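## Task

Take one of the loose grey pegs and push it fully into a free hole of the black carbon ball held in the other gripper, far enough that it locks; any pegs already seated in that ball must stay where they are.

## Robot and tools

Robot: two UR-style six-joint arms, left_arm and right_arm, each ending in a Robotiq 2F-85 two-finger gripper with a wrist camera and a wrist force/torque sensor. One gripper holds the ball at the start; the other does the peg work.

Frame: all printed positions, orientations, velocities and targets use the scene frame. Its origin sits at table-top height halfway between the arms' nominal bases; +z points up, +x points out over the table, and left_arm is on the +y side (image left/right does not follow arm names). Actual bases: left_arm near (-0.053, +0.481, +0.033) m, right_arm near (-0.058, -0.522, +0.033) m. In the gripper's own axes the fingers point along +z and close along y; end_effector_position is the point between closed pads, and closed fingertips reach about 19 mm past it (6 mm when fully open).

The row: every motion argument is built from rows of 18 numbers, always filled for both arms. Order: left_arm dx, dy, dz, rx, ry, rz, then left gripper position, force_limit, speed; then the same nine for right_arm and its gripper. Pose numbers are offsets, not poses: shifts along the scene axes from that arm's Hand target as it stood when the action or move began (rx, ry, rz form one rotation vector, turned about the Hand target position). Scale: 1.0 equals 0.6 m or 180 degrees, so 0.01 is 6 mm. Values lie in [-1, 1]. An all-zero pose means stay at (or return to) the current Hand target. Gripper numbers are commands, not offsets: position +1 is fully open (85 mm), about -0.8 brings pads together, -1 closes until blocked; force_limit -1 to +1 sets grip strength; speed -1 to +1 sets closing speed (about 20 to 150 mm/s). Resending a 0 is a real command, so repeat the last gripper numbers to leave a gripper unchanged; a change of at least 0.01 in position is needed before new force or speed settings apply.

execute_actions(actions, cameras): actions is a list of actions; each action is a table of 1 to 15 rows, one per 1/30 s step, the last row held to fill 15 steps. Each row counts from the start pose of that action, and each new action starts from the new Hand target, so repeating an offset keeps moving. An empty actions list just returns state and images. cameras: list of names (cam_high, cam_low, cam_left_wrist, cam_right_wrist, or "all").

move(target, speed, blend, stop_force, zero, blocking, cameras): straight-line travel toward target, given as one 18-number row or a list of up to 15 rows, all offsets counted from the Hand targets at the move's start (not chained). speed in m/s, 0.002 to 3.6, default 0.25 (turn rate limited to twice that in rad/s), one value or one per target. blend in metres for corner rounding in a list; 0 stops at each point. stop_force in newtons, 3 to 120: an arm's path ends when its wrist sensor feels that much push against its travel; use it slowly when approaching contact, and leave it out when backing away from something being pressed. zero (bool, only with stop_force) chooses whether the sensor baseline is retaken first. blocking=false returns early while the move continues (not allowed with stop_force). The move does not avoid obstacles or the other arm, and paths near an arm's own base can flip its posture.

wait(seconds 0 to 10), stop() brakes a running move, zoom_image(camera, region [x0,y0,x1,y1] pixels, max 504 square) enlarges part of the newest picture, zero_wrist_force(arm) rebaselines a sensor, read_manual gives licence text, finished_scene(scene: this scene's number) ends the scene for good.

Results: per arm, end_effector_position (m), end_effector_quat_wxyz, velocities, Hand target (last commanded pose after clipping; next offsets count from it), joint positions and torques, Wrist force/torque in the gripper's own axes plus the peak since last shown, Tool commands, position_measured in counts (3 open, 78 about 60 mm, 130 about 40 mm, 180 about 20 mm, 230 pads together), and object_status: 0 moving, 1 blocked while opening, 2 blocked while closing (a proper grip), 3 reached its command or fully shut. A move adds a line such as done, off_target, moving, held or fault, with limits like paced or held. The gripper often settles a little short of the Hand target; another action asks for it again.

Cautions: commanded orientation is clipped to within 32 degrees of the current one per step. An outside force near 150 N on an arm, or wrist torque at about 26.6 N m, triggers a fault stop of about 10 s; the arms are stiff, so aiming even slightly beyond a firm contact can trip it. Insert pegs with slow moves and a modest stop_force, then back off. Don't let the two arms bump or press on each other, and don't close a gripper on the other's fingers. Avoid dropping pegs or the ball, releasing anything while it moves, hard hits, squeezing a part still resting on the table, and letting anything fall off the table. Holding loads or pushing against unreachable poses heats motors; a MOTOR HOT line warns, and overheating brakes the arm for a while. Loose objects may occasionally be nudged by outside pushes.

Each tool is called after "Call:" as name(argument=value, ...), one argument or row to a line, values as JSON.

## Session

Call:
execute_actions(
  actions=[],
)

Scene clock: 0.00 s.
left_arm: end_effector_position=(+0.0871, -0.0351, +0.1350) position_measured=175 object_status=3 end_effector_quat_wxyz=(+0.265, +0.440, +0.693, -0.506) | right_arm: end_effector_position=(+0.3713, -0.5195, +0.2361) position_measured=3 object_status=3 end_effector_quat_wxyz=(+0.000, -0.003, +1.000, +0.000)
Joint positions: left_arm=[-1.477 -0.877 2.492 -4.397 -1.737 -0.461] | right_arm=[3.458 -1.419 -2.042 -1.252 1.571 0.316]
Joint velocities: within noise
Joint torques (N m): no reading
Wrist force (N): no reading
Wrist torque (N m): no reading
Wrist force, peak (N): no reading
Hand target: left_arm +0.0871, -0.0351, +0.1350; +0.265, +0.440, +0.693, -0.506 | right_arm +0.3713, -0.5195, +0.2361; +0.000, -0.003, +1.000, +0.000
Tool commands: left_gripper/position=-0.396078 left_gripper/force_limit=+1.0 left_gripper/speed=-1.0 right_gripper/position=+1.0 right_gripper/force_limit=+1.0 right_gripper/speed=+1.0

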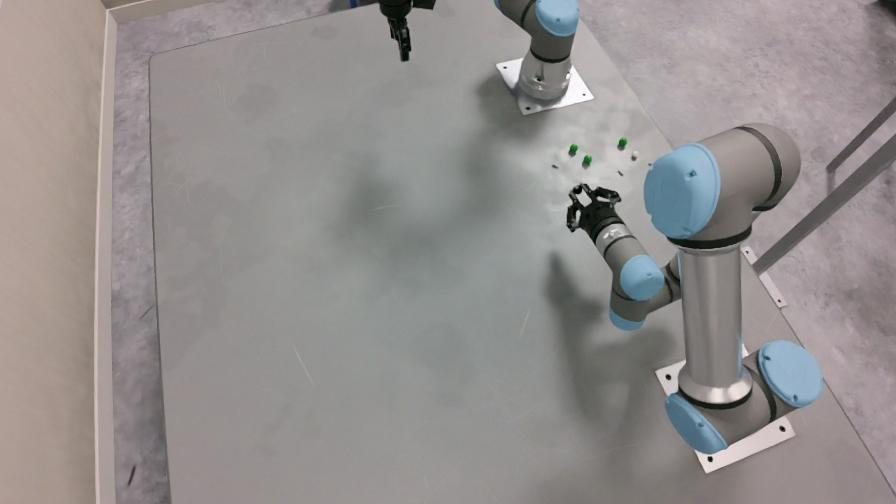

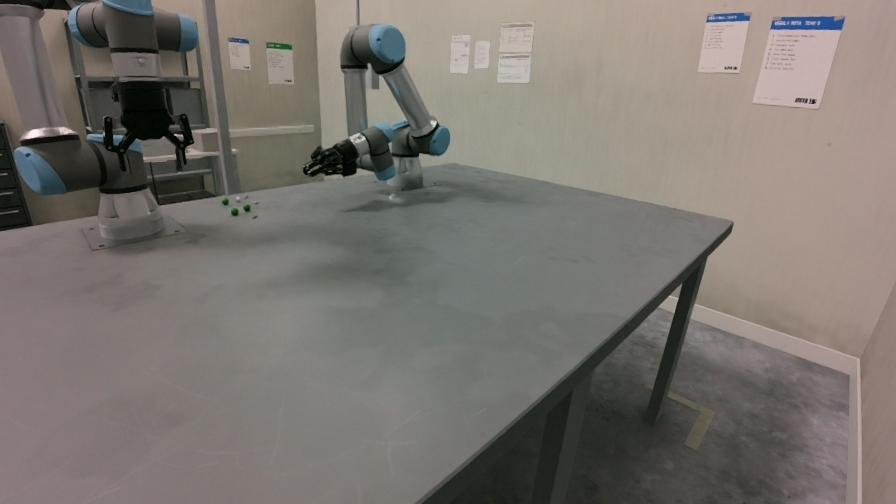

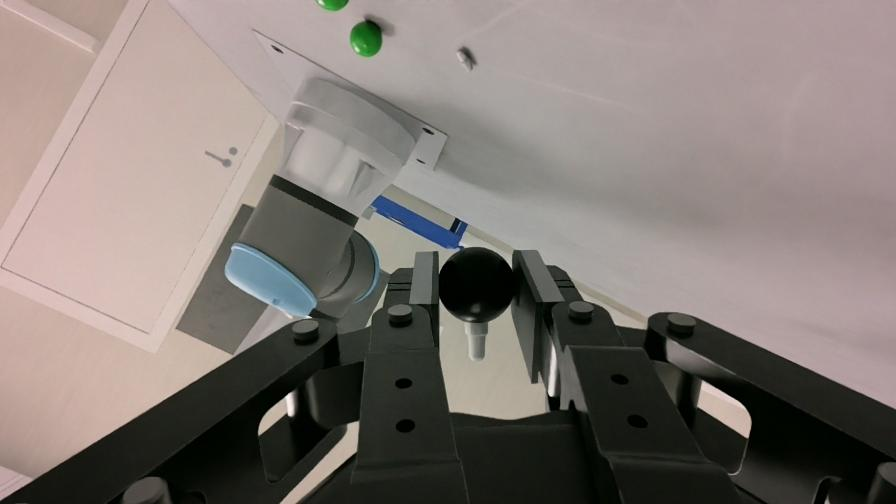

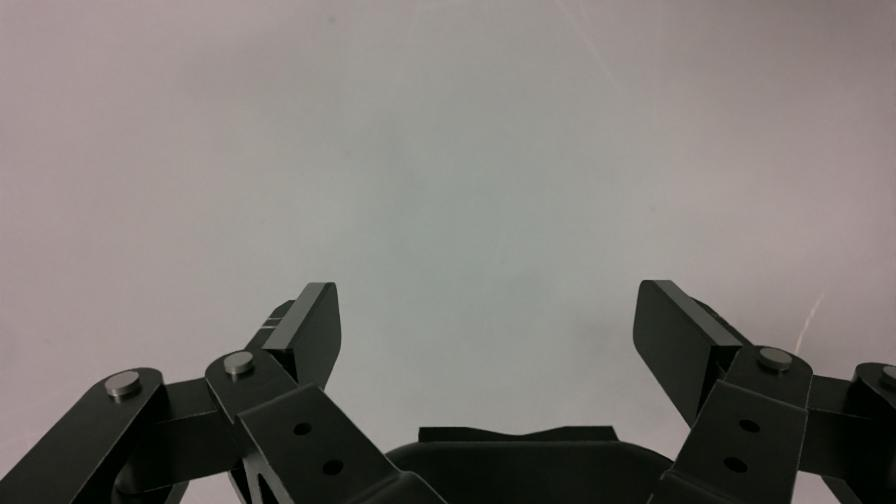

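Call:
zoom_image(
  camera="cam_left_wrist",
  region=[400, 230, 560, 390],
)

Call:
zoom_image(
  camera="cam_high",
  region=[530, 110, 690, 240],
)

Call:
zoom_image(
  camera="cam_left_wrist",
  region=[300, 0, 560, 150],
)

Call:
zoom_image(
  camera="cam_low",
  region=[200, 120, 420, 230],
)

Scaled by 3.150.

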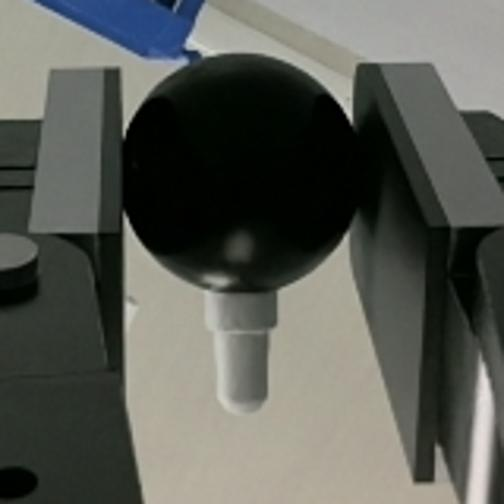

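Scaled by 3.150.

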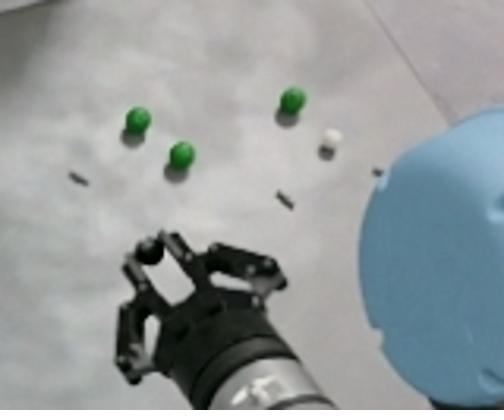

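Scaled by 1.938.

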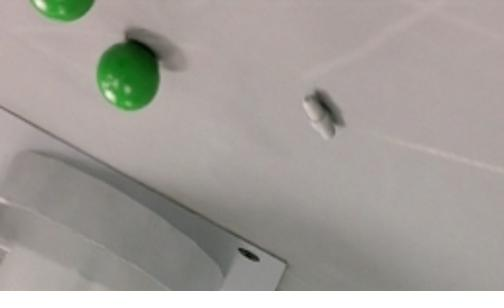

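Scaled by 2.291.

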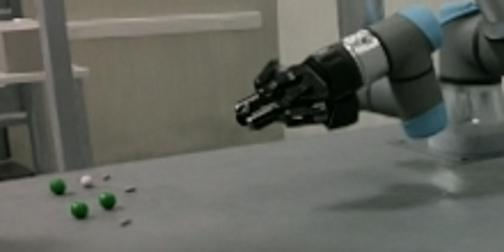

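Call:
move(
  target=[0.42,0,0.17,0,0,0,-0.396078,1,-1,-0.5505,0.551,-0.06,0,0,0,1,1,1],
  cameras=["all"],
  speed=0.3,
)

Scene clock: 42.47 s.
left_arm: end_effector_position=(+0.3391, -0.0351, +0.2370) position_measured=175 object_status=3 end_effector_quat_wxyz=(+0.265, +0.440, +0.693, -0.506) | right_arm: end_effector_position=(+0.0410, -0.1890, +0.2001) position_measured=3 object_status=3 end_effector_quat_wxyz=(+0.000, -0.003, +1.000, +0.000)
Joint positions: left_arm=[-0.863 -1.047 2.028 -3.637 -2.302 -0.184] | right_arm=[4.813 -1.22 -2.281 -1.211 1.571 1.671]
Joint torques (N m): left_arm=[14.04 -25.3 -26.45 -1.41 -2.84 1.42] | right_arm=[9.87 2.7 36.66 4.73 -1.29 2.18]
Wrist force (N): left_arm=[0.2 -0.1 0.0] | right_arm=[-0.4 0.2 -0.2]
Wrist torque (N m): left_arm=[-0.03 -0.03 -0.07] | right_arm=[0.03 0.07 -0.19]
Wrist force, peak (N): left_arm=[1.1 -1.0 0.4] | right_arm=[1.4 1.5 -0.1]
Hand target: left_arm +0.3391, -0.0351, +0.2370; +0.265, +0.440, +0.693, -0.506 | right_arm +0.0410, -0.1889, +0.2001; +0.000, -0.003, +1.000, +0.000
Off the commanded pose: left_arm 0.000 m, 0 deg | right_arm 0.000 m, 0 deg.
move: done
camera_calibration:
cam_left_wrist: T_world_to_cam=[[0.883607, 0.117901, -0.453143, -0.183403], [0.454872, 0.0133666, 0.890456, -0.350828], [0.111042, -0.992935, -0.0418189, 0.0664443], [0, 0, 0, 1]] pos_world=[0.31426, 0.0922876, 0.232068]
cam_right_wrist: T_world_to_cam=[[0.00497648, 0.999911, 0.0123926, 0.192406], [0.94266, -0.00882656, 0.333638, -0.0799342], [0.333718, 0.0100217, -0.94262, 0.298623], [0, 0, 0, 1]] pos_world=[-0.0252627, -0.196087, 0.305773]

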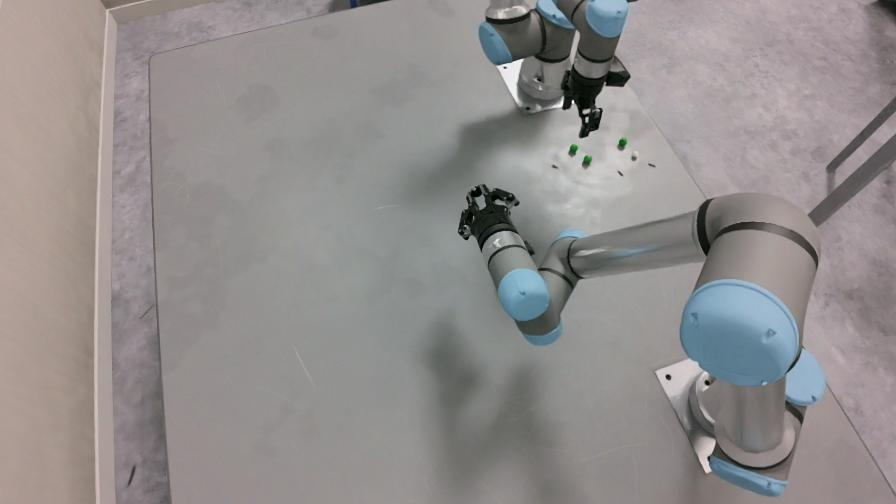

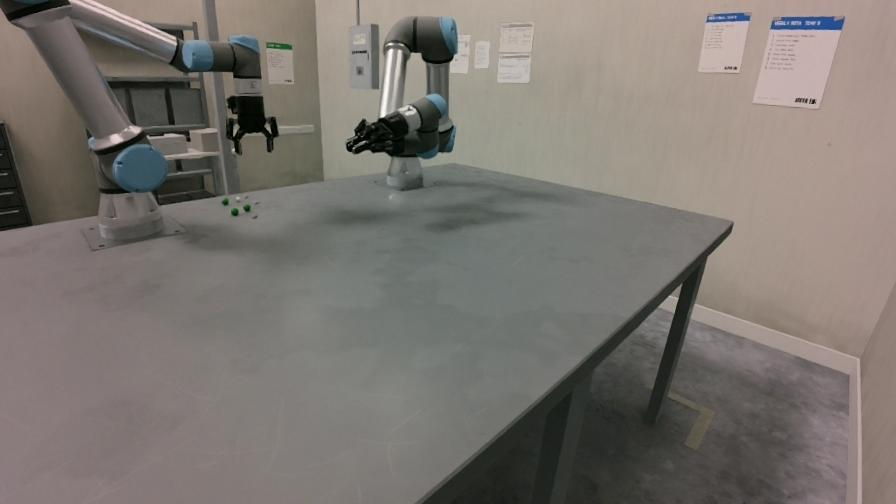

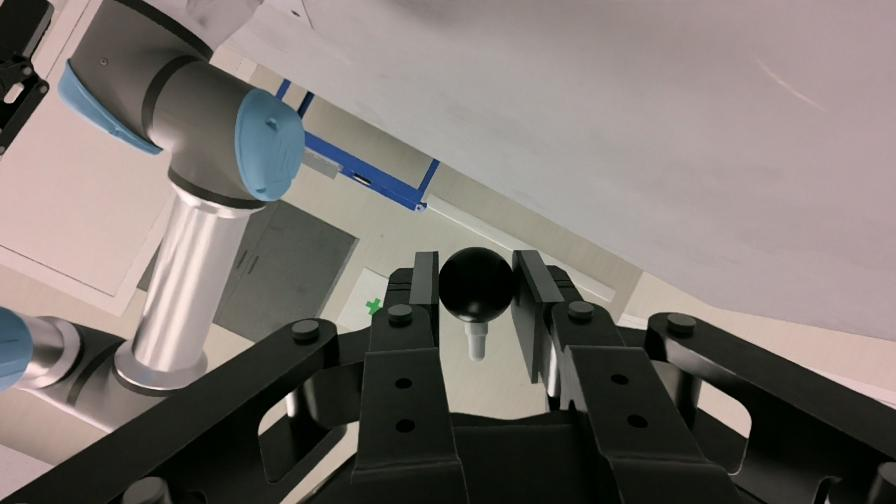

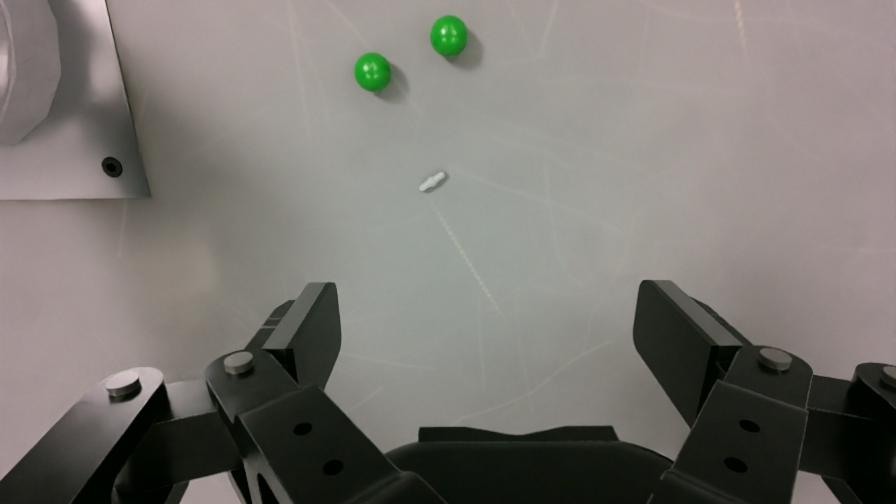

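Call:
zoom_image(
  camera="cam_right_wrist",
  region=[392, 150, 472, 210],
)

Call:
zoom_image(
  camera="cam_high",
  region=[450, 175, 530, 235],
)

Scaled by 6.300.

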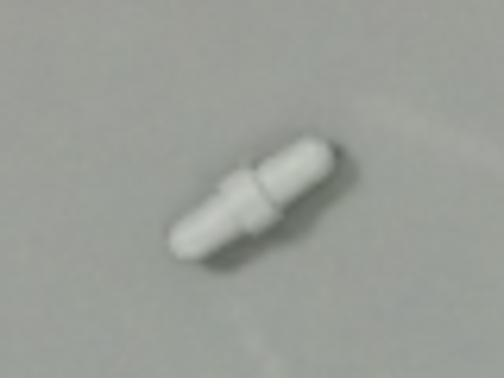

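Scaled by 6.300.

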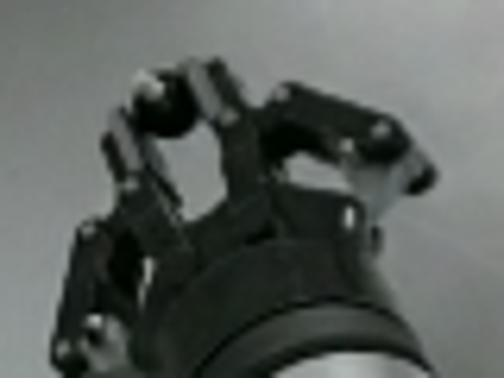

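Call:
move(
  target=[0,0,0,0,0,0,-0.396078,1,-1,-0.0027,-0.0453,-0.1667,0,0,-0.3183,-0.4,-0.5,-0.3],
  cameras=["cam_right_wrist"],
  speed=0.4,
)

Call:
zoom_image(
  camera="cam_right_wrist",
  region=[380, 150, 540, 310],
)

Scene clock: 77.53 s.
left_arm: end_effector_position=(+0.3391, -0.0351, +0.2370) position_measured=175 object_status=3 end_effector_quat_wxyz=(+0.265, +0.440, +0.693, -0.506) | right_arm: end_effector_position=(+0.0393, -0.2161, +0.1001) position_measured=179 object_status=3 end_effector_quat_wxyz=(+0.000, +0.477, +0.879, +0.000)
Joint positions: left_arm=[-0.863 -1.047 2.028 -3.637 -2.302 -0.184] | right_arm=[4.828 -1.307 -2.523 -0.882 1.571 2.686]
Joint torques (N m): left_arm=[13.57 -25 -26.03 -1.09 -3.02 1.13] | right_arm=[9.93 2.33 11.19 4.75 -1.24 2.1]
Wrist force (N): left_arm=[0.3 0.0 -0.1] | right_arm=[-0.3 0.2 0.0]
Wrist torque (N m): left_arm=[-0.01 -0.03 -0.08] | right_arm=[0.04 0.05 -0.19]
Wrist force, peak (N): left_arm=[0.2 -0.4 0.3] | right_arm=[-0.3 0.4 -0.7]
Hand target: left_arm +0.3391, -0.0351, +0.2370; +0.265, +0.440, +0.693, -0.506 | right_arm +0.0393, -0.2161, +0.1000; +0.000, +0.477, +0.879, +0.000
Off the commanded pose: left_arm 0.000 m, 0 deg | right_arm 0.000 m, 0 deg.
move: done
camera_calibration:
cam_right_wrist: T_world_to_cam=[[0.84398, 0.536233, 0.0123145, 0.0874711], [0.502066, -0.797867, 0.333673, -0.198391], [0.188752, -0.275431, -0.942608, 0.14911], [0, 0, 0, 1]] pos_world=[-0.00236326, -0.164125, 0.205673]
Images, in order (width x height): cam_right_wrist 896x504.

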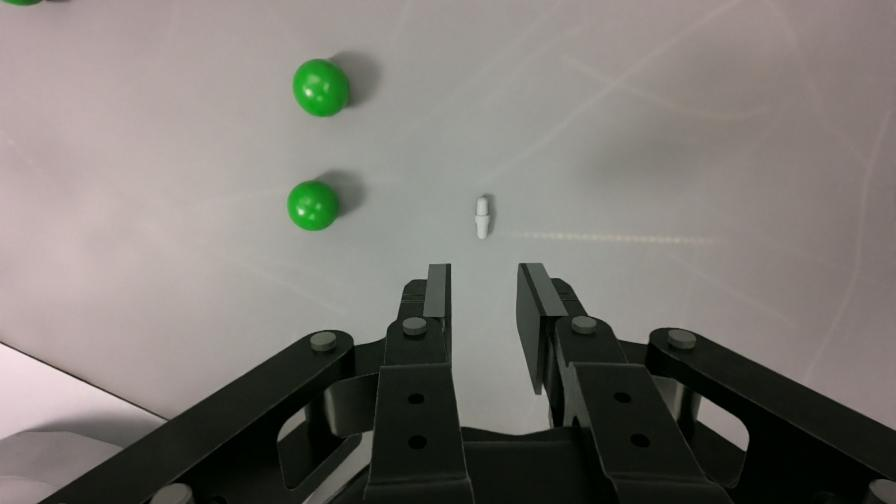

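Scaled by 3.150.

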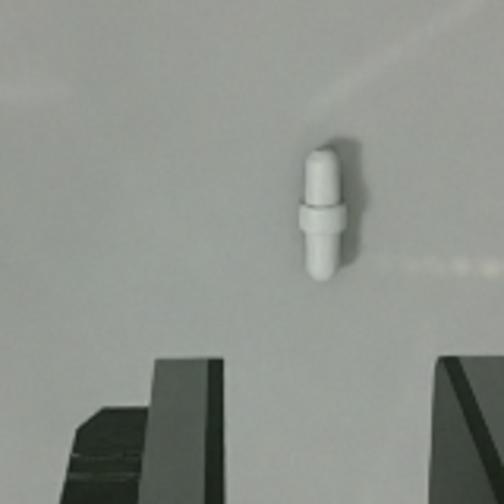

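Call:
move(
  target=[0,0,0,0,0,0,-0.396078,1,-1,0.0155,-0.0118,-0.0917,0,0,0,-0.4,-0.5,-0.3],
  cameras=["cam_right_wrist"],
  speed=0.3,
)

Call:
zoom_image(
  camera="cam_right_wrist",
  region=[400, 180, 560, 340],
)

Scene clock: 99.43 s.
left_arm: end_effector_position=(+0.3391, -0.0351, +0.2370) position_measured=175 object_status=3 end_effector_quat_wxyz=(+0.265, +0.440, +0.693, -0.506) | right_arm: end_effector_position=(+0.0486, -0.2232, +0.0450) position_measured=179 object_status=3 end_effector_quat_wxyz=(+0.000, +0.477, +0.879, +0.000)
Joint positions: left_arm=[-0.863 -1.047 2.028 -3.637 -2.302 -0.184] | right_arm=[4.799 -1.469 -2.613 -0.631 1.571 2.657]
Joint torques (N m): left_arm=[14.11 -26.57 -26.01 -1.3 -2.83 1.41] | right_arm=[-9.59 3.61 7.48 4.69 1.5 -2.34]
Wrist force (N): left_arm=[0.1 -0.2 0.0] | right_arm=[-0.1 0.3 -0.1]
Wrist torque (N m): left_arm=[-0.03 -0.01 -0.08] | right_arm=[0.05 0.03 0.02]
Wrist force, peak (N): left_arm=[0.4 -0.4 0.1] | right_arm=[-0.1 0.2 -1.3]
Hand target: left_arm +0.3391, -0.0351, +0.2370; +0.265, +0.440, +0.693, -0.506 | right_arm +0.0486, -0.2232, +0.0450; +0.000, +0.477, +0.879, +0.000
Off the commanded pose: left_arm 0.000 m, 0 deg | right_arm 0.000 m, 0 deg.
move: done
camera_calibration:
cam_right_wrist: T_world_to_cam=[[0.844049, 0.536123, 0.0123621, 0.0841637], [0.501949, -0.797941, 0.333674, -0.190335], [0.188754, -0.275432, -0.942608, 0.0935738], [0, 0, 0, 1]] pos_world=[0.00683779, -0.171225, 0.150673]
Images, in order (width x height): cam_right_wrist 896x504.

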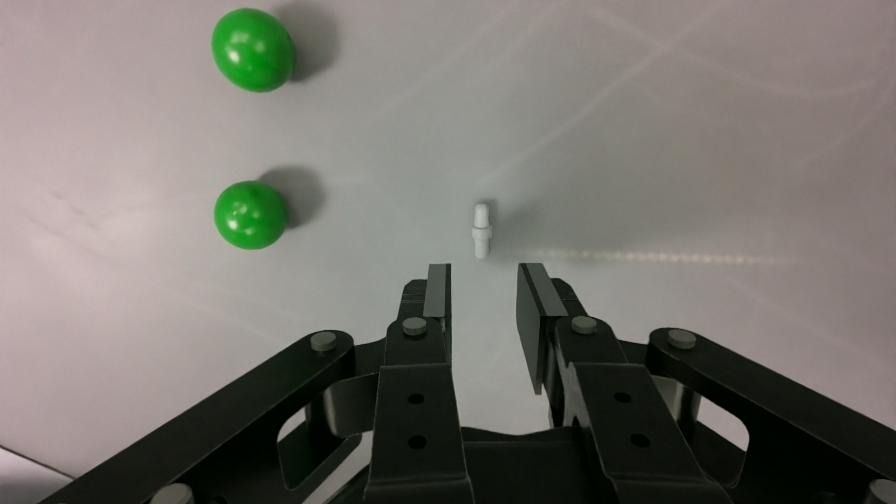

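Scaled by 3.150.

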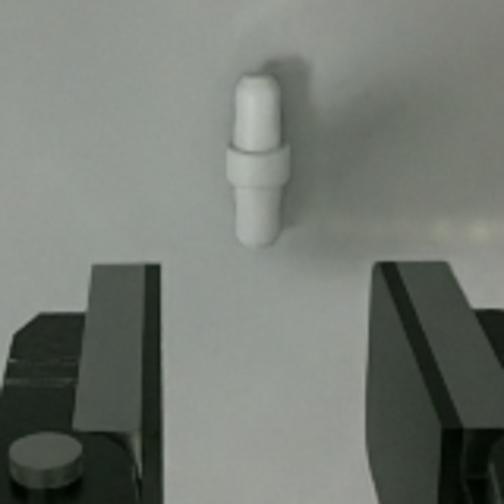

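Call:
move(
  target=[0,0,0,0,0,0,-0.396078,1,-1,0.0023,-0.0005,-0.033,0,0,0,-0.4,-0.5,-0.3],
  cameras=["cam_right_wrist"],
  speed=0.1,
)

Call:
move(
  target=[0,0,0,0,0,0,-0.396078,1,-1,0,0,-0.022,0,0,0,-0.4,-0.5,-0.3],
  cameras=["cam_right_wrist"],
  speed=0.008,
  stop_force=3,
)

Call:
zoom_image(
  camera="cam_right_wrist",
  region=[400, 200, 560, 360],
)

Scene clock: 108.80 s.
left_arm: end_effector_position=(+0.3391, -0.0351, +0.2370) position_measured=175 object_status=3 end_effector_quat_wxyz=(+0.265, +0.440, +0.693, -0.506) | right_arm: end_effector_position=(+0.0500, -0.2235, +0.0252) position_measured=179 object_status=3 end_effector_quat_wxyz=(+0.000, +0.477, +0.879, +0.000)
Joint positions: left_arm=[-0.863 -1.047 2.028 -3.637 -2.302 -0.184] | right_arm=[4.794 -1.548 -2.636 -0.529 1.571 2.652]
Joint torques (N m): left_arm=[13.54 -26.47 -26.65 -1.31 -2.94 1.41] | right_arm=[-10.8 5.15 4.54 4.74 0.73 -2.41]
Wrist force (N): left_arm=[0.3 -0.2 -0.2] | right_arm=[-0.2 0.3 -0.1]
Wrist torque (N m): left_arm=[-0.03 -0.03 -0.08] | right_arm=[0.06 0.03 0.01]
Wrist force, peak (N): left_arm=[0.6 -0.1 -0.2] | right_arm=[-0.2 0.3 -0.6]
Hand target: left_arm +0.3391, -0.0351, +0.2370; +0.265, +0.440, +0.693, -0.506 | right_arm +0.0500, -0.2235, +0.0252; +0.000, +0.477, +0.879, +0.000
Off the commanded pose: left_arm 0.000 m, 0 deg | right_arm 0.000 m, 0 deg.
move: done
camera_calibration:
cam_right_wrist: T_world_to_cam=[[0.844075, 0.536081, 0.0124704, 0.0833649], [0.501869, -0.797971, 0.333721, -0.184682], [0.188852, -0.275427, -0.942589, 0.0745608], [0, 0, 0, 1]] pos_world=[0.00823902, -0.171525, 0.130873]
Images, in order (width x height): cam_right_wrist 896x504.

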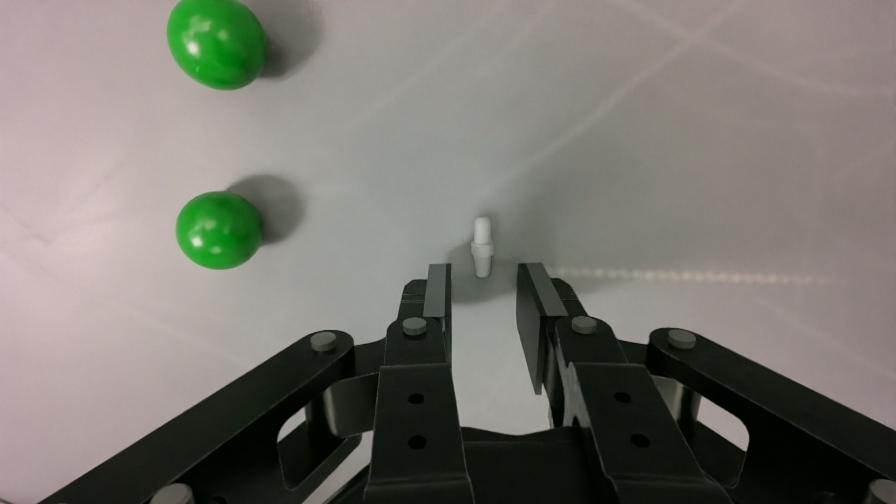

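Scene clock: 110.77 s.
left_arm: end_effector_position=(+0.3391, -0.0351, +0.2370) position_measured=175 object_status=3 end_effector_quat_wxyz=(+0.265, +0.440, +0.693, -0.506) | right_arm: end_effector_position=(+0.0500, -0.2235, +0.0195) position_measured=179 object_status=3 end_effector_quat_wxyz=(+0.000, +0.477, +0.879, +0.000)
Joint positions: left_arm=[-0.863 -1.047 2.028 -3.637 -2.302 -0.184] | right_arm=[4.794 -1.572 -2.641 -0.498 1.571 2.652]
Joint torques (N m): left_arm=[13.78 -27.94 -26.9 -1.42 -2.65 1.29] | right_arm=[-3.29 20.35 25.01 2.47 -1.3 -2]
Wrist force (N): left_arm=[-0.2 0.0 -0.2] | right_arm=[0.6 0.0 -1.4]
Wrist torque (N m): left_arm=[0.00 0.03 -0.08] | right_arm=[0.02 0.03 0.01]
Wrist force, peak (N): left_arm=[0.6 -0.3 -0.1] | right_arm=[-21.9 -13.0 -62.4]
Hand target: left_arm +0.3391, -0.0351, +0.2370; +0.265, +0.440, +0.693, -0.506 | right_arm +0.0500, -0.2235, +0.0195; +0.000, +0.477, +0.879, +0.000 (not the last commanded pose)
Off the commanded pose: left_arm 0.000 m, 0 deg | right_arm 0.007 m, 0 deg.
move: contact (right_arm)
camera_calibration:
cam_right_wrist: T_world_to_cam=[[0.844065, 0.536099, 0.0123727, 0.0834522], [0.501923, -0.797957, 0.333674, -0.182771], [0.188755, -0.275432, -0.942607, 0.0691904], [0, 0, 0, 1]] pos_world=[0.00823803, -0.171525, 0.125173]
Images, in order (width x height): cam_right_wrist 896x504.

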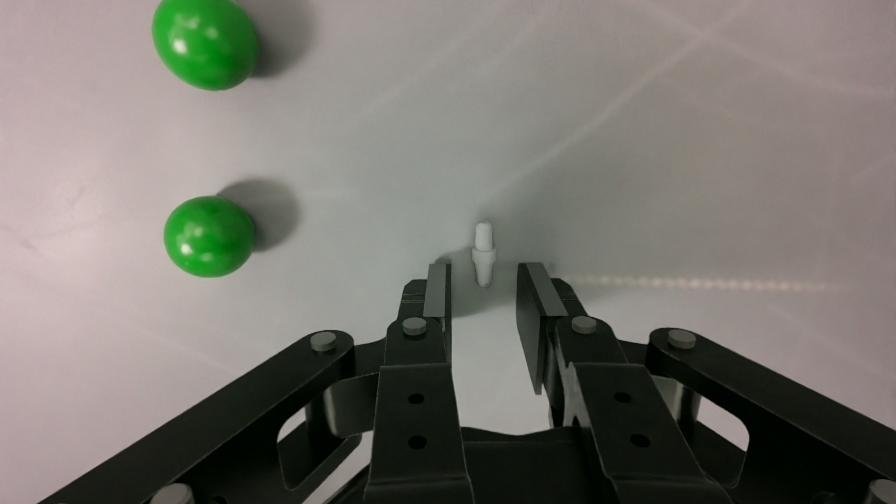

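Scaled by 3.150.

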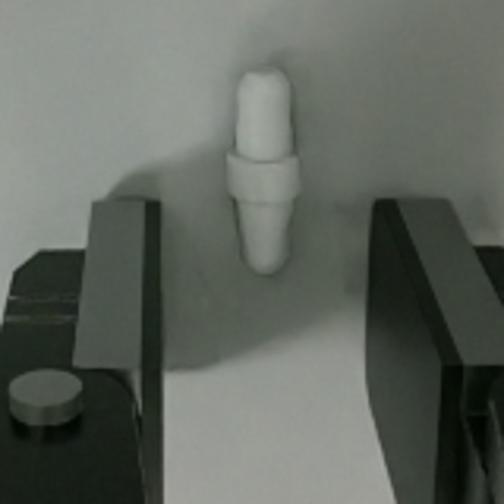

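Call:
move(
  target=[0,0,0,0,0,0,-0.396078,1,-1,0.0007,-0.001,0.0025,0,0,0,-0.4,-0.5,-0.3],
  speed=0.02,
)

Call:
move(
  target=[0,0,0,0,0,0,-0.396078,1,-1,0,0,0,0,0,0,-1,0,-1],
  cameras=["cam_right_wrist"],
)

Call:
zoom_image(
  camera="cam_right_wrist",
  region=[430, 200, 540, 310],
)

Scene clock: 121.97 s.
left_arm: end_effector_position=(+0.3391, -0.0351, +0.2370) position_measured=175 object_status=3 end_effector_quat_wxyz=(+0.265, +0.440, +0.693, -0.506) | right_arm: end_effector_position=(+0.0504, -0.2241, +0.0209) position_measured=179 object_status=3 end_effector_quat_wxyz=(+0.000, +0.477, +0.879, +0.000)
Joint positions: left_arm=[-0.863 -1.047 2.028 -3.637 -2.302 -0.184] | right_arm=[4.793 -1.565 -2.641 -0.506 1.571 2.651]
Joint torques (N m): left_arm=[13.79 -28.83 -26.31 -1.36 -2.97 1.27] | right_arm=[-9.48 19.4 25.42 1.55 -0.51 -2.39]
Wrist force (N): left_arm=[0.2 -0.1 -0.2] | right_arm=[-0.4 -0.1 0.2]
Wrist torque (N m): left_arm=[-0.02 -0.02 -0.08] | right_arm=[0.01 0.08 0.01]
Wrist force, peak (N): left_arm=[0.3 -0.5 -0.1] | right_arm=[0.7 -0.1 -1.7]
Hand target: left_arm +0.3391, -0.0351, +0.2370; +0.265, +0.440, +0.693, -0.506 | right_arm +0.0504, -0.2241, +0.0210; +0.000, +0.477, +0.879, +0.000
Off the commanded pose: left_arm 0.000 m, 0 deg | right_arm 0.000 m, 0 deg.
move: done

Scene clock: 123.40 s.
left_arm: end_effector_position=(+0.3391, -0.0351, +0.2370) position_measured=175 object_status=3 end_effector_quat_wxyz=(+0.265, +0.440, +0.693, -0.506) | right_arm: end_effector_position=(+0.0504, -0.2241, +0.0210) position_measured=227 object_status=0 end_effector_quat_wxyz=(+0.000, +0.477, +0.879, +0.000)
Joint positions: left_arm=[-0.863 -1.047 2.028 -3.637 -2.302 -0.184] | right_arm=[4.793 -1.565 -2.641 -0.506 1.571 2.651]
Joint torques (N m): left_arm=[15.04 -28.1 -26.75 -1.32 -2.81 1.43] | right_arm=[-8.75 20.44 25.41 1.67 0.03 -2.39]
Wrist force (N): left_arm=[0.1 0.0 -0.6] | right_arm=[-0.6 -0.1 -0.8]
Wrist torque (N m): left_arm=[0.00 -0.01 -0.08] | right_arm=[0.01 0.04 0.01]
Wrist force, peak (N): left_arm=[0.1 0.0 -0.6] | right_arm=[-0.7 0.0 -0.8]
Hand target: left_arm +0.3391, -0.0351, +0.2370; +0.265, +0.440, +0.693, -0.506 | right_arm +0.0504, -0.2241, +0.0210; +0.000, +0.477, +0.879, +0.000
Off the commanded pose: left_arm 0.000 m, 0 deg | right_arm 0.000 m, 0 deg.
move: done
camera_calibration:
cam_right_wrist: T_world_to_cam=[[0.844023, 0.536166, 0.0123436, 0.0833495], [0.501994, -0.797912, 0.333673, -0.183994], [0.188753, -0.275431, -0.942608, 0.0703448], [0, 0, 0, 1]] pos_world=[0.00873739, -0.172125, 0.126673]
Images, in order (width x height): cam_right_wrist 896x504.

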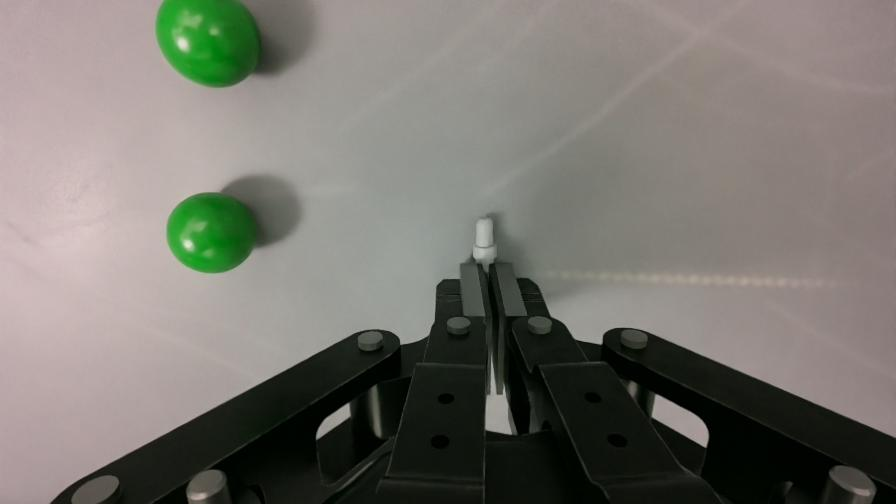

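Scaled by 4.582.

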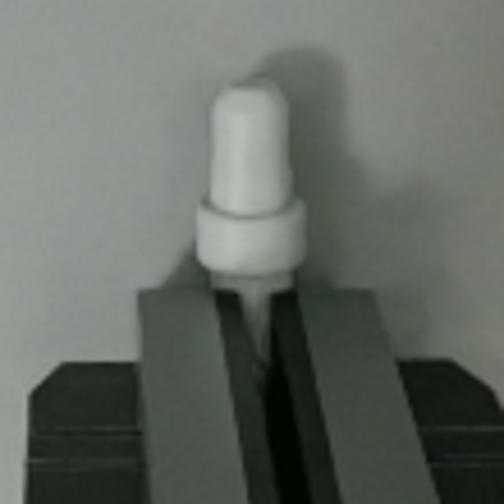

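Call:
wait(
  seconds=0.5,
  cameras=["cam_right_wrist"],
)

Call:
zoom_image(
  camera="cam_right_wrist",
  region=[430, 200, 540, 310],
)

Scene clock: 128.37 s.
left_arm: end_effector_position=(+0.3391, -0.0351, +0.2370) position_measured=175 object_status=3 end_effector_quat_wxyz=(+0.265, +0.440, +0.693, -0.506) | right_arm: end_effector_position=(+0.0504, -0.2241, +0.0210) position_measured=227 object_status=2 end_effector_quat_wxyz=(+0.000, +0.477, +0.879, +0.000)
Joint positions: left_arm=[-0.863 -1.047 2.028 -3.637 -2.302 -0.184] | right_arm=[4.793 -1.565 -2.641 -0.506 1.571 2.651]
Joint torques (N m): left_arm=[13.88 -29.75 -25.81 -1.3 -2.82 1.35] | right_arm=[-8.51 17.8 25.24 2.33 1.33 -2.48]
Wrist force (N): left_arm=[0.3 0.0 0.0] | right_arm=[-0.5 0.1 -0.7]
Wrist torque (N m): left_arm=[-0.01 -0.03 -0.08] | right_arm=[0.05 0.02 0.01]
Wrist force, peak (N): left_arm=[0.4 -0.3 0.0] | right_arm=[-0.8 0.0 -0.9]
Hand target: left_arm +0.3391, -0.0351, +0.2370; +0.265, +0.440, +0.693, -0.506 | right_arm +0.0504, -0.2241, +0.0210; +0.000, +0.477, +0.879, +0.000
Tool commands: left_gripper/position=-0.396078 left_gripper/force_limit=+1.0 left_gripper/speed=-1.0 right_gripper/position=-1.0 right_gripper/force_limit=+0.0 right_gripper/speed=-1.0
Off the commanded pose: left_arm 0.000 m, 0 deg | right_arm 0.000 m, 0 deg.
wait: 0.50 s; at rest from the start
camera_calibration:
cam_right_wrist: T_world_to_cam=[[0.844023, 0.536166, 0.0123436, 0.0833495], [0.501994, -0.797912, 0.333673, -0.183994], [0.188753, -0.275431, -0.942608, 0.0703448], [0, 0, 0, 1]] pos_world=[0.00873739, -0.172125, 0.126673]
Images, in order (width x height): cam_right_wrist 896x504.

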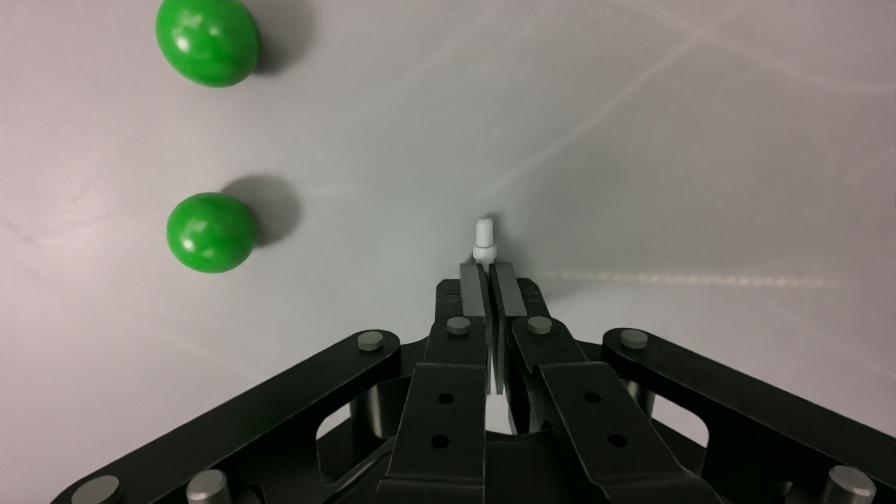

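Scaled by 4.582.

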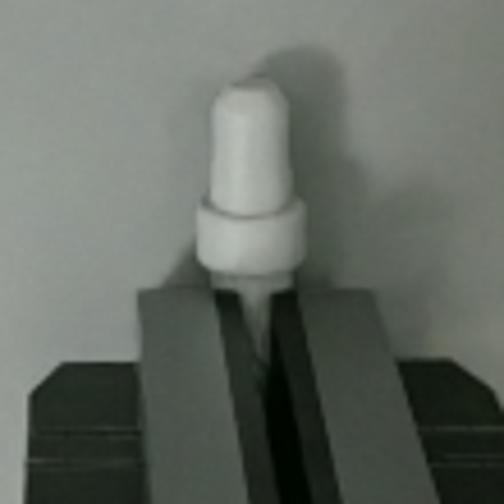

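Call:
move(
  target=[0,0,0,0,0,0,-0.396078,1,-1,0,0,0.03,0,0,0,-1,0,-1],
  speed=0.05,
  cameras=["cam_right_wrist"],
)

Call:
zoom_image(
  camera="cam_right_wrist",
  region=[430, 200, 540, 310],
)

Scene clock: 133.33 s.
left_arm: end_effector_position=(+0.3391, -0.0351, +0.2370) position_measured=175 object_status=3 end_effector_quat_wxyz=(+0.265, +0.440, +0.693, -0.506) | right_arm: end_effector_position=(+0.0505, -0.2241, +0.0389) position_measured=227 object_status=2 end_effector_quat_wxyz=(+0.000, +0.477, +0.879, +0.000)
Joint positions: left_arm=[-0.863 -1.047 2.028 -3.637 -2.302 -0.184] | right_arm=[4.793 -1.491 -2.621 -0.6 1.571 2.651]
Joint torques (N m): left_arm=[12.88 -30.82 -25.5 -1.4 -2.79 1.1] | right_arm=[8.9 17.91 26.46 1.49 -0.14 2.1]
Wrist force (N): left_arm=[0.3 0.2 0.1] | right_arm=[0.1 0.2 -0.1]
Wrist torque (N m): left_arm=[0.02 -0.04 -0.08] | right_arm=[0.05 0.01 0.01]
Wrist force, peak (N): left_arm=[0.5 -0.3 0.3] | right_arm=[-0.8 0.2 -1.0]
Hand target: left_arm +0.3391, -0.0351, +0.2370; +0.265, +0.440, +0.693, -0.506 | right_arm +0.0504, -0.2241, +0.0390; +0.000, +0.477, +0.879, +0.000
Off the commanded pose: left_arm 0.000 m, 0 deg | right_arm 0.000 m, 0 deg.
move: done
camera_calibration:
cam_right_wrist: T_world_to_cam=[[0.844049, 0.536123, 0.0123621, 0.0831179], [0.501949, -0.797941, 0.333674, -0.189972], [0.188754, -0.275432, -0.942608, 0.0872174], [0, 0, 0, 1]] pos_world=[0.00873779, -0.172125, 0.144573]
Images, in order (width x height): cam_right_wrist 896x504.

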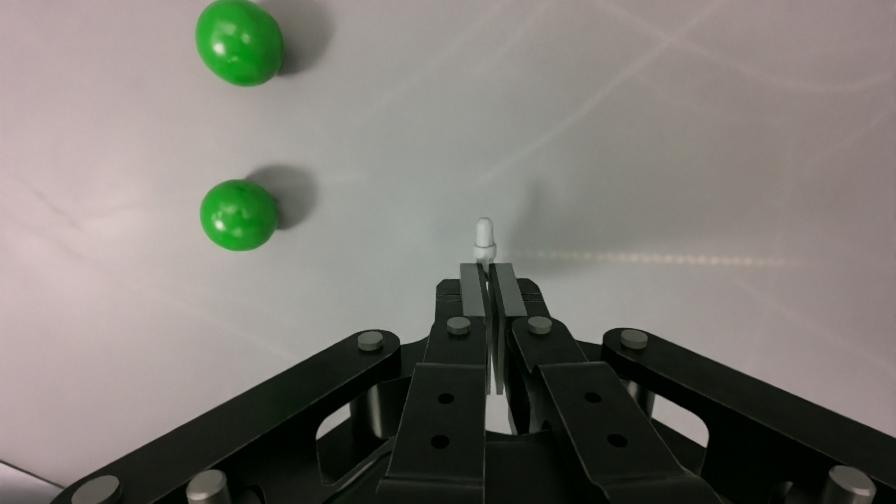

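Scaled by 4.582.

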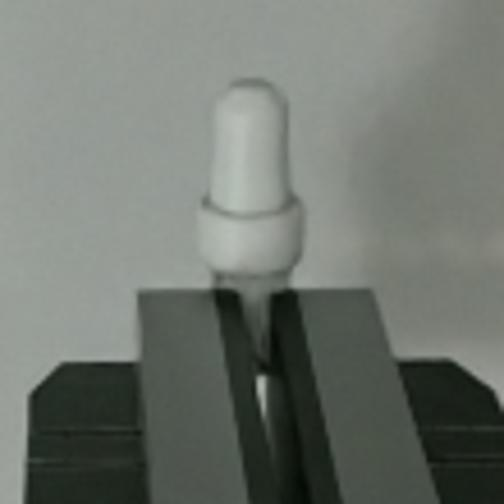

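Call:
move(
  target=[0,0,0,0,0,0,-0.396078,1,-1,0.45,-0.35,0.45,0,0,0,-1,0,-1],
  speed=0.35,
  cameras=["cam_left_wrist", "cam_high"],
)

Call:
zoom_image(
  camera="cam_left_wrist",
  region=[435, 240, 520, 325],
)

Scene clock: 144.63 s.
left_arm: end_effector_position=(+0.3391, -0.0351, +0.2370) position_measured=175 object_status=3 end_effector_quat_wxyz=(+0.265, +0.440, +0.693, -0.506) | right_arm: end_effector_position=(+0.3204, -0.4341, +0.3089) position_measured=227 object_status=2 end_effector_quat_wxyz=(+0.000, +0.477, +0.879, +0.000)
Joint positions: left_arm=[-0.863 -1.047 2.028 -3.637 -2.302 -0.184] | right_arm=[3.715 -1.271 -1.963 -1.479 1.571 1.573]
Joint torques (N m): left_arm=[12.92 -30.49 -26.22 -1.4 -2.66 1.29] | right_arm=[-9.82 5.36 36.68 1.65 1.68 -2.32]
Wrist force (N): left_arm=[0.2 -0.2 0.0] | right_arm=[0.1 0.2 0.2]
Wrist torque (N m): left_arm=[-0.03 -0.02 -0.08] | right_arm=[0.02 -0.03 0.02]
Wrist force, peak (N): left_arm=[0.6 -0.1 0.1] | right_arm=[-1.9 0.6 -1.8]
Hand target: left_arm +0.3391, -0.0351, +0.2370; +0.265, +0.440, +0.693, -0.506 | right_arm +0.3204, -0.4341, +0.3090; +0.000, +0.477, +0.879, +0.000
Off the commanded pose: left_arm 0.000 m, 0 deg | right_arm 0.000 m, 0 deg.
move: done
camera_calibration:
cam_left_wrist: T_world_to_cam=[[0.883607, 0.117901, -0.453143, -0.183403], [0.454872, 0.0133666, 0.890456, -0.350828], [0.111042, -0.992935, -0.0418189, 0.0664443], [0, 0, 0, 1]] pos_world=[0.31426, 0.0922876, 0.232068]
Images, in order (width x height): cam_high 896x504, cam_left_wrist 896x504.

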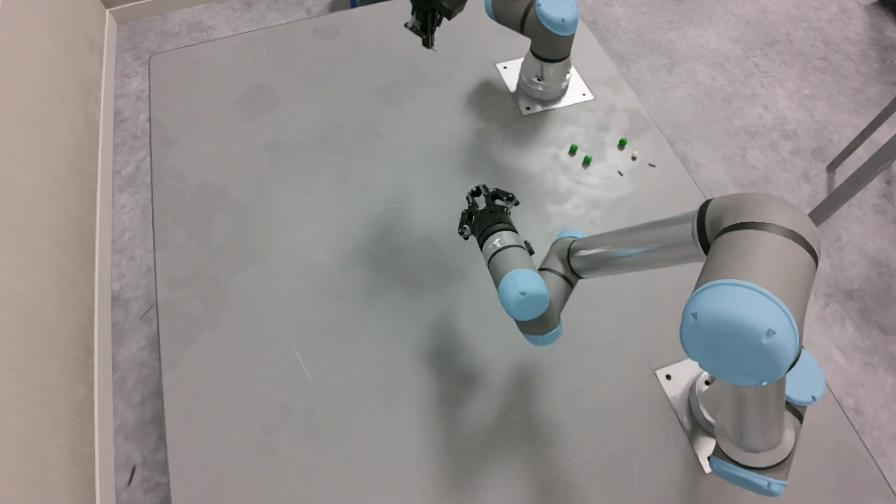

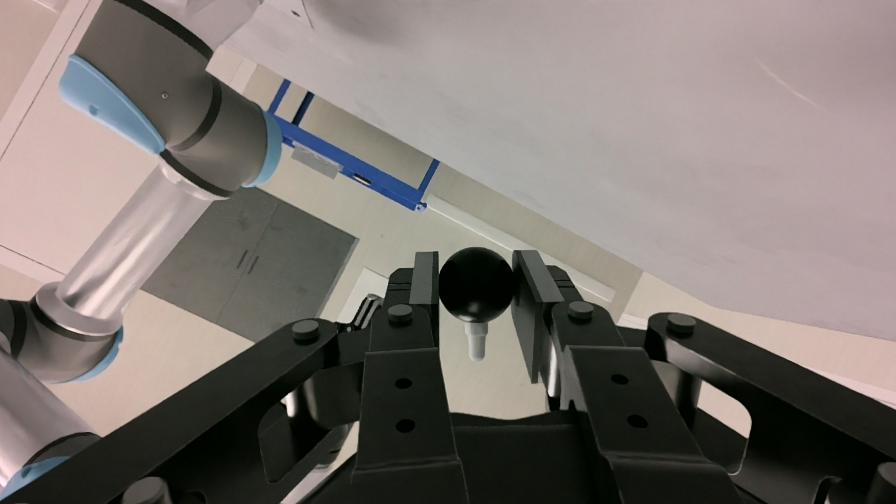

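Scaled by 5.929.

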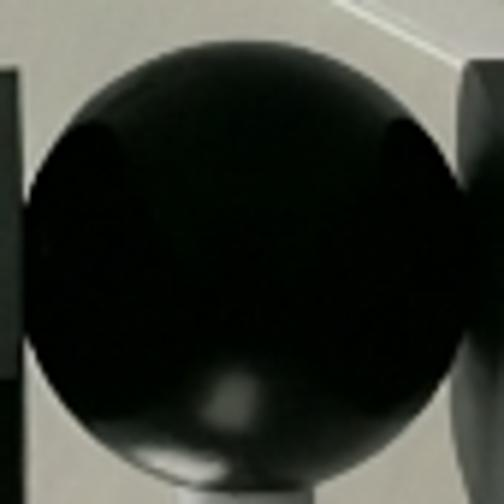

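Call:
move(
  target=[0,0,0,-0.117,-0.160,-0.004,-0.396078,1,-1,0.046,0.508,-0.013,0.324,0.0951,-0.1646,-1,0,-1],
  speed=0.3,
  cameras=["all"],
)

Scene clock: 178.13 s.
left_arm: end_effector_position=(+0.3391, -0.0351, +0.2370) position_measured=175 object_status=3 end_effector_quat_wxyz=(+0.500, +0.500, +0.500, -0.500) | right_arm: end_effector_position=(+0.3480, -0.1293, +0.3012) position_measured=227 object_status=2 end_effector_quat_wxyz=(-0.353, +0.611, +0.614, +0.355)
Joint positions: left_arm=[-0.872 -0.794 1.966 -4.313 -2.271 0.001] | right_arm=[3.841 -1.714 -2.157 0.002 2.292 2.605]
Joint torques (N m): left_arm=[12.9 -29.51 -22.61 -3.31 -2.28 1.27] | right_arm=[9.4 19.41 11.41 5.35 -0.09 2.18]
Wrist force (N): left_arm=[0.7 0.2 -0.2] | right_arm=[-0.9 0.1 -1.6]
Wrist torque (N m): left_arm=[0.11 0.20 -0.40] | right_arm=[0.00 0.16 -0.27]
Wrist force, peak (N): left_arm=[0.8 0.2 -0.2] | right_arm=[-0.9 0.1 -1.6]
Hand target: left_arm +0.3391, -0.0351, +0.2370; +0.500, +0.500, +0.500, -0.500 | right_arm +0.3480, -0.1293, +0.3012; -0.353, +0.611, +0.614, +0.355
Off the commanded pose: left_arm 0.000 m, 0 deg | right_arm 0.000 m, 0 deg.
move: done
camera_calibration:
cam_left_wrist: T_world_to_cam=[[0.999724, 0.0214617, 0.00959739, -0.335815], [-0.016631, 0.357056, 0.933935, -0.189205], [0.016617, -0.933836, 0.357314, 0.00589657], [0, 0, 0, 1]] pos_world=[0.332478, 0.0802705, 0.177821]
cam_right_wrist: T_world_to_cam=[[0.999913, -0.0130804, 0.00187012, -0.344207], [-0.00872787, -0.760086, -0.649764, 0.127597], [0.00992066, 0.649691, -0.760133, 0.431357], [0, 0, 0, 1]] pos_world=[0.341011, -0.187767, 0.411441]

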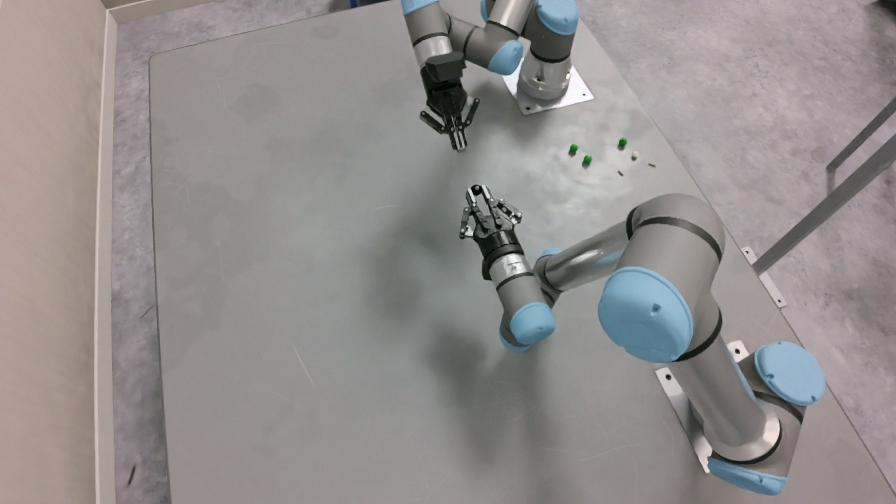

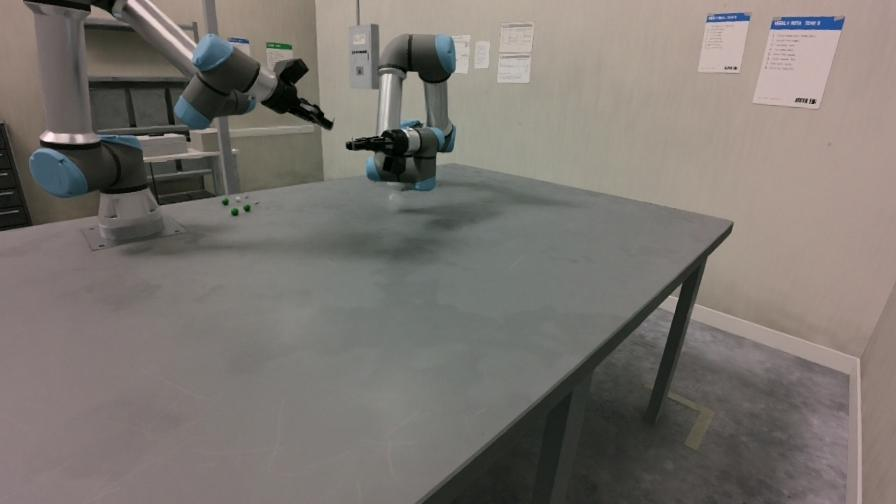

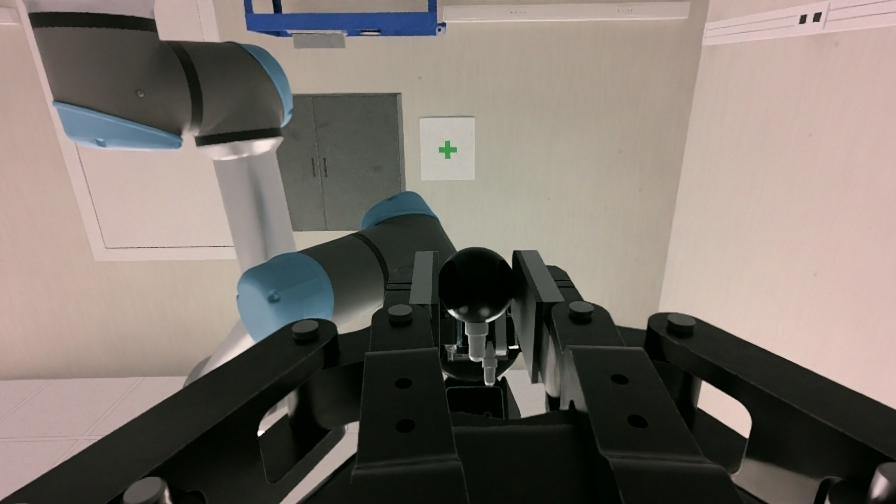

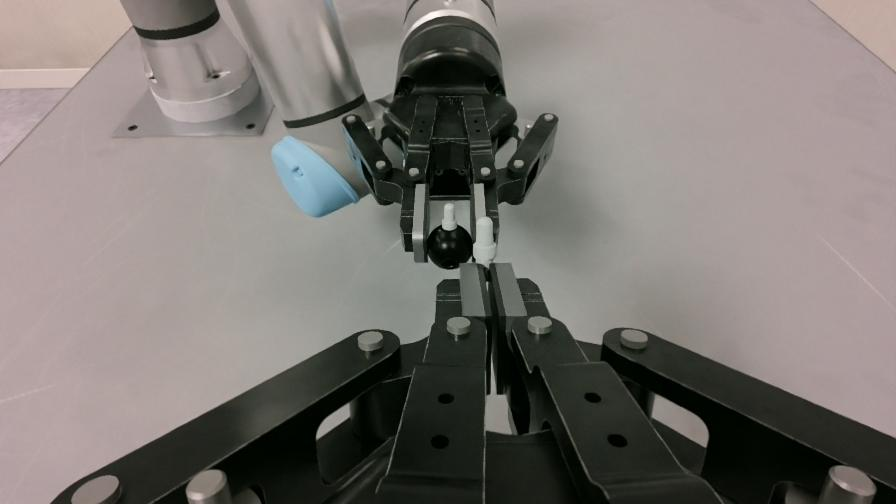

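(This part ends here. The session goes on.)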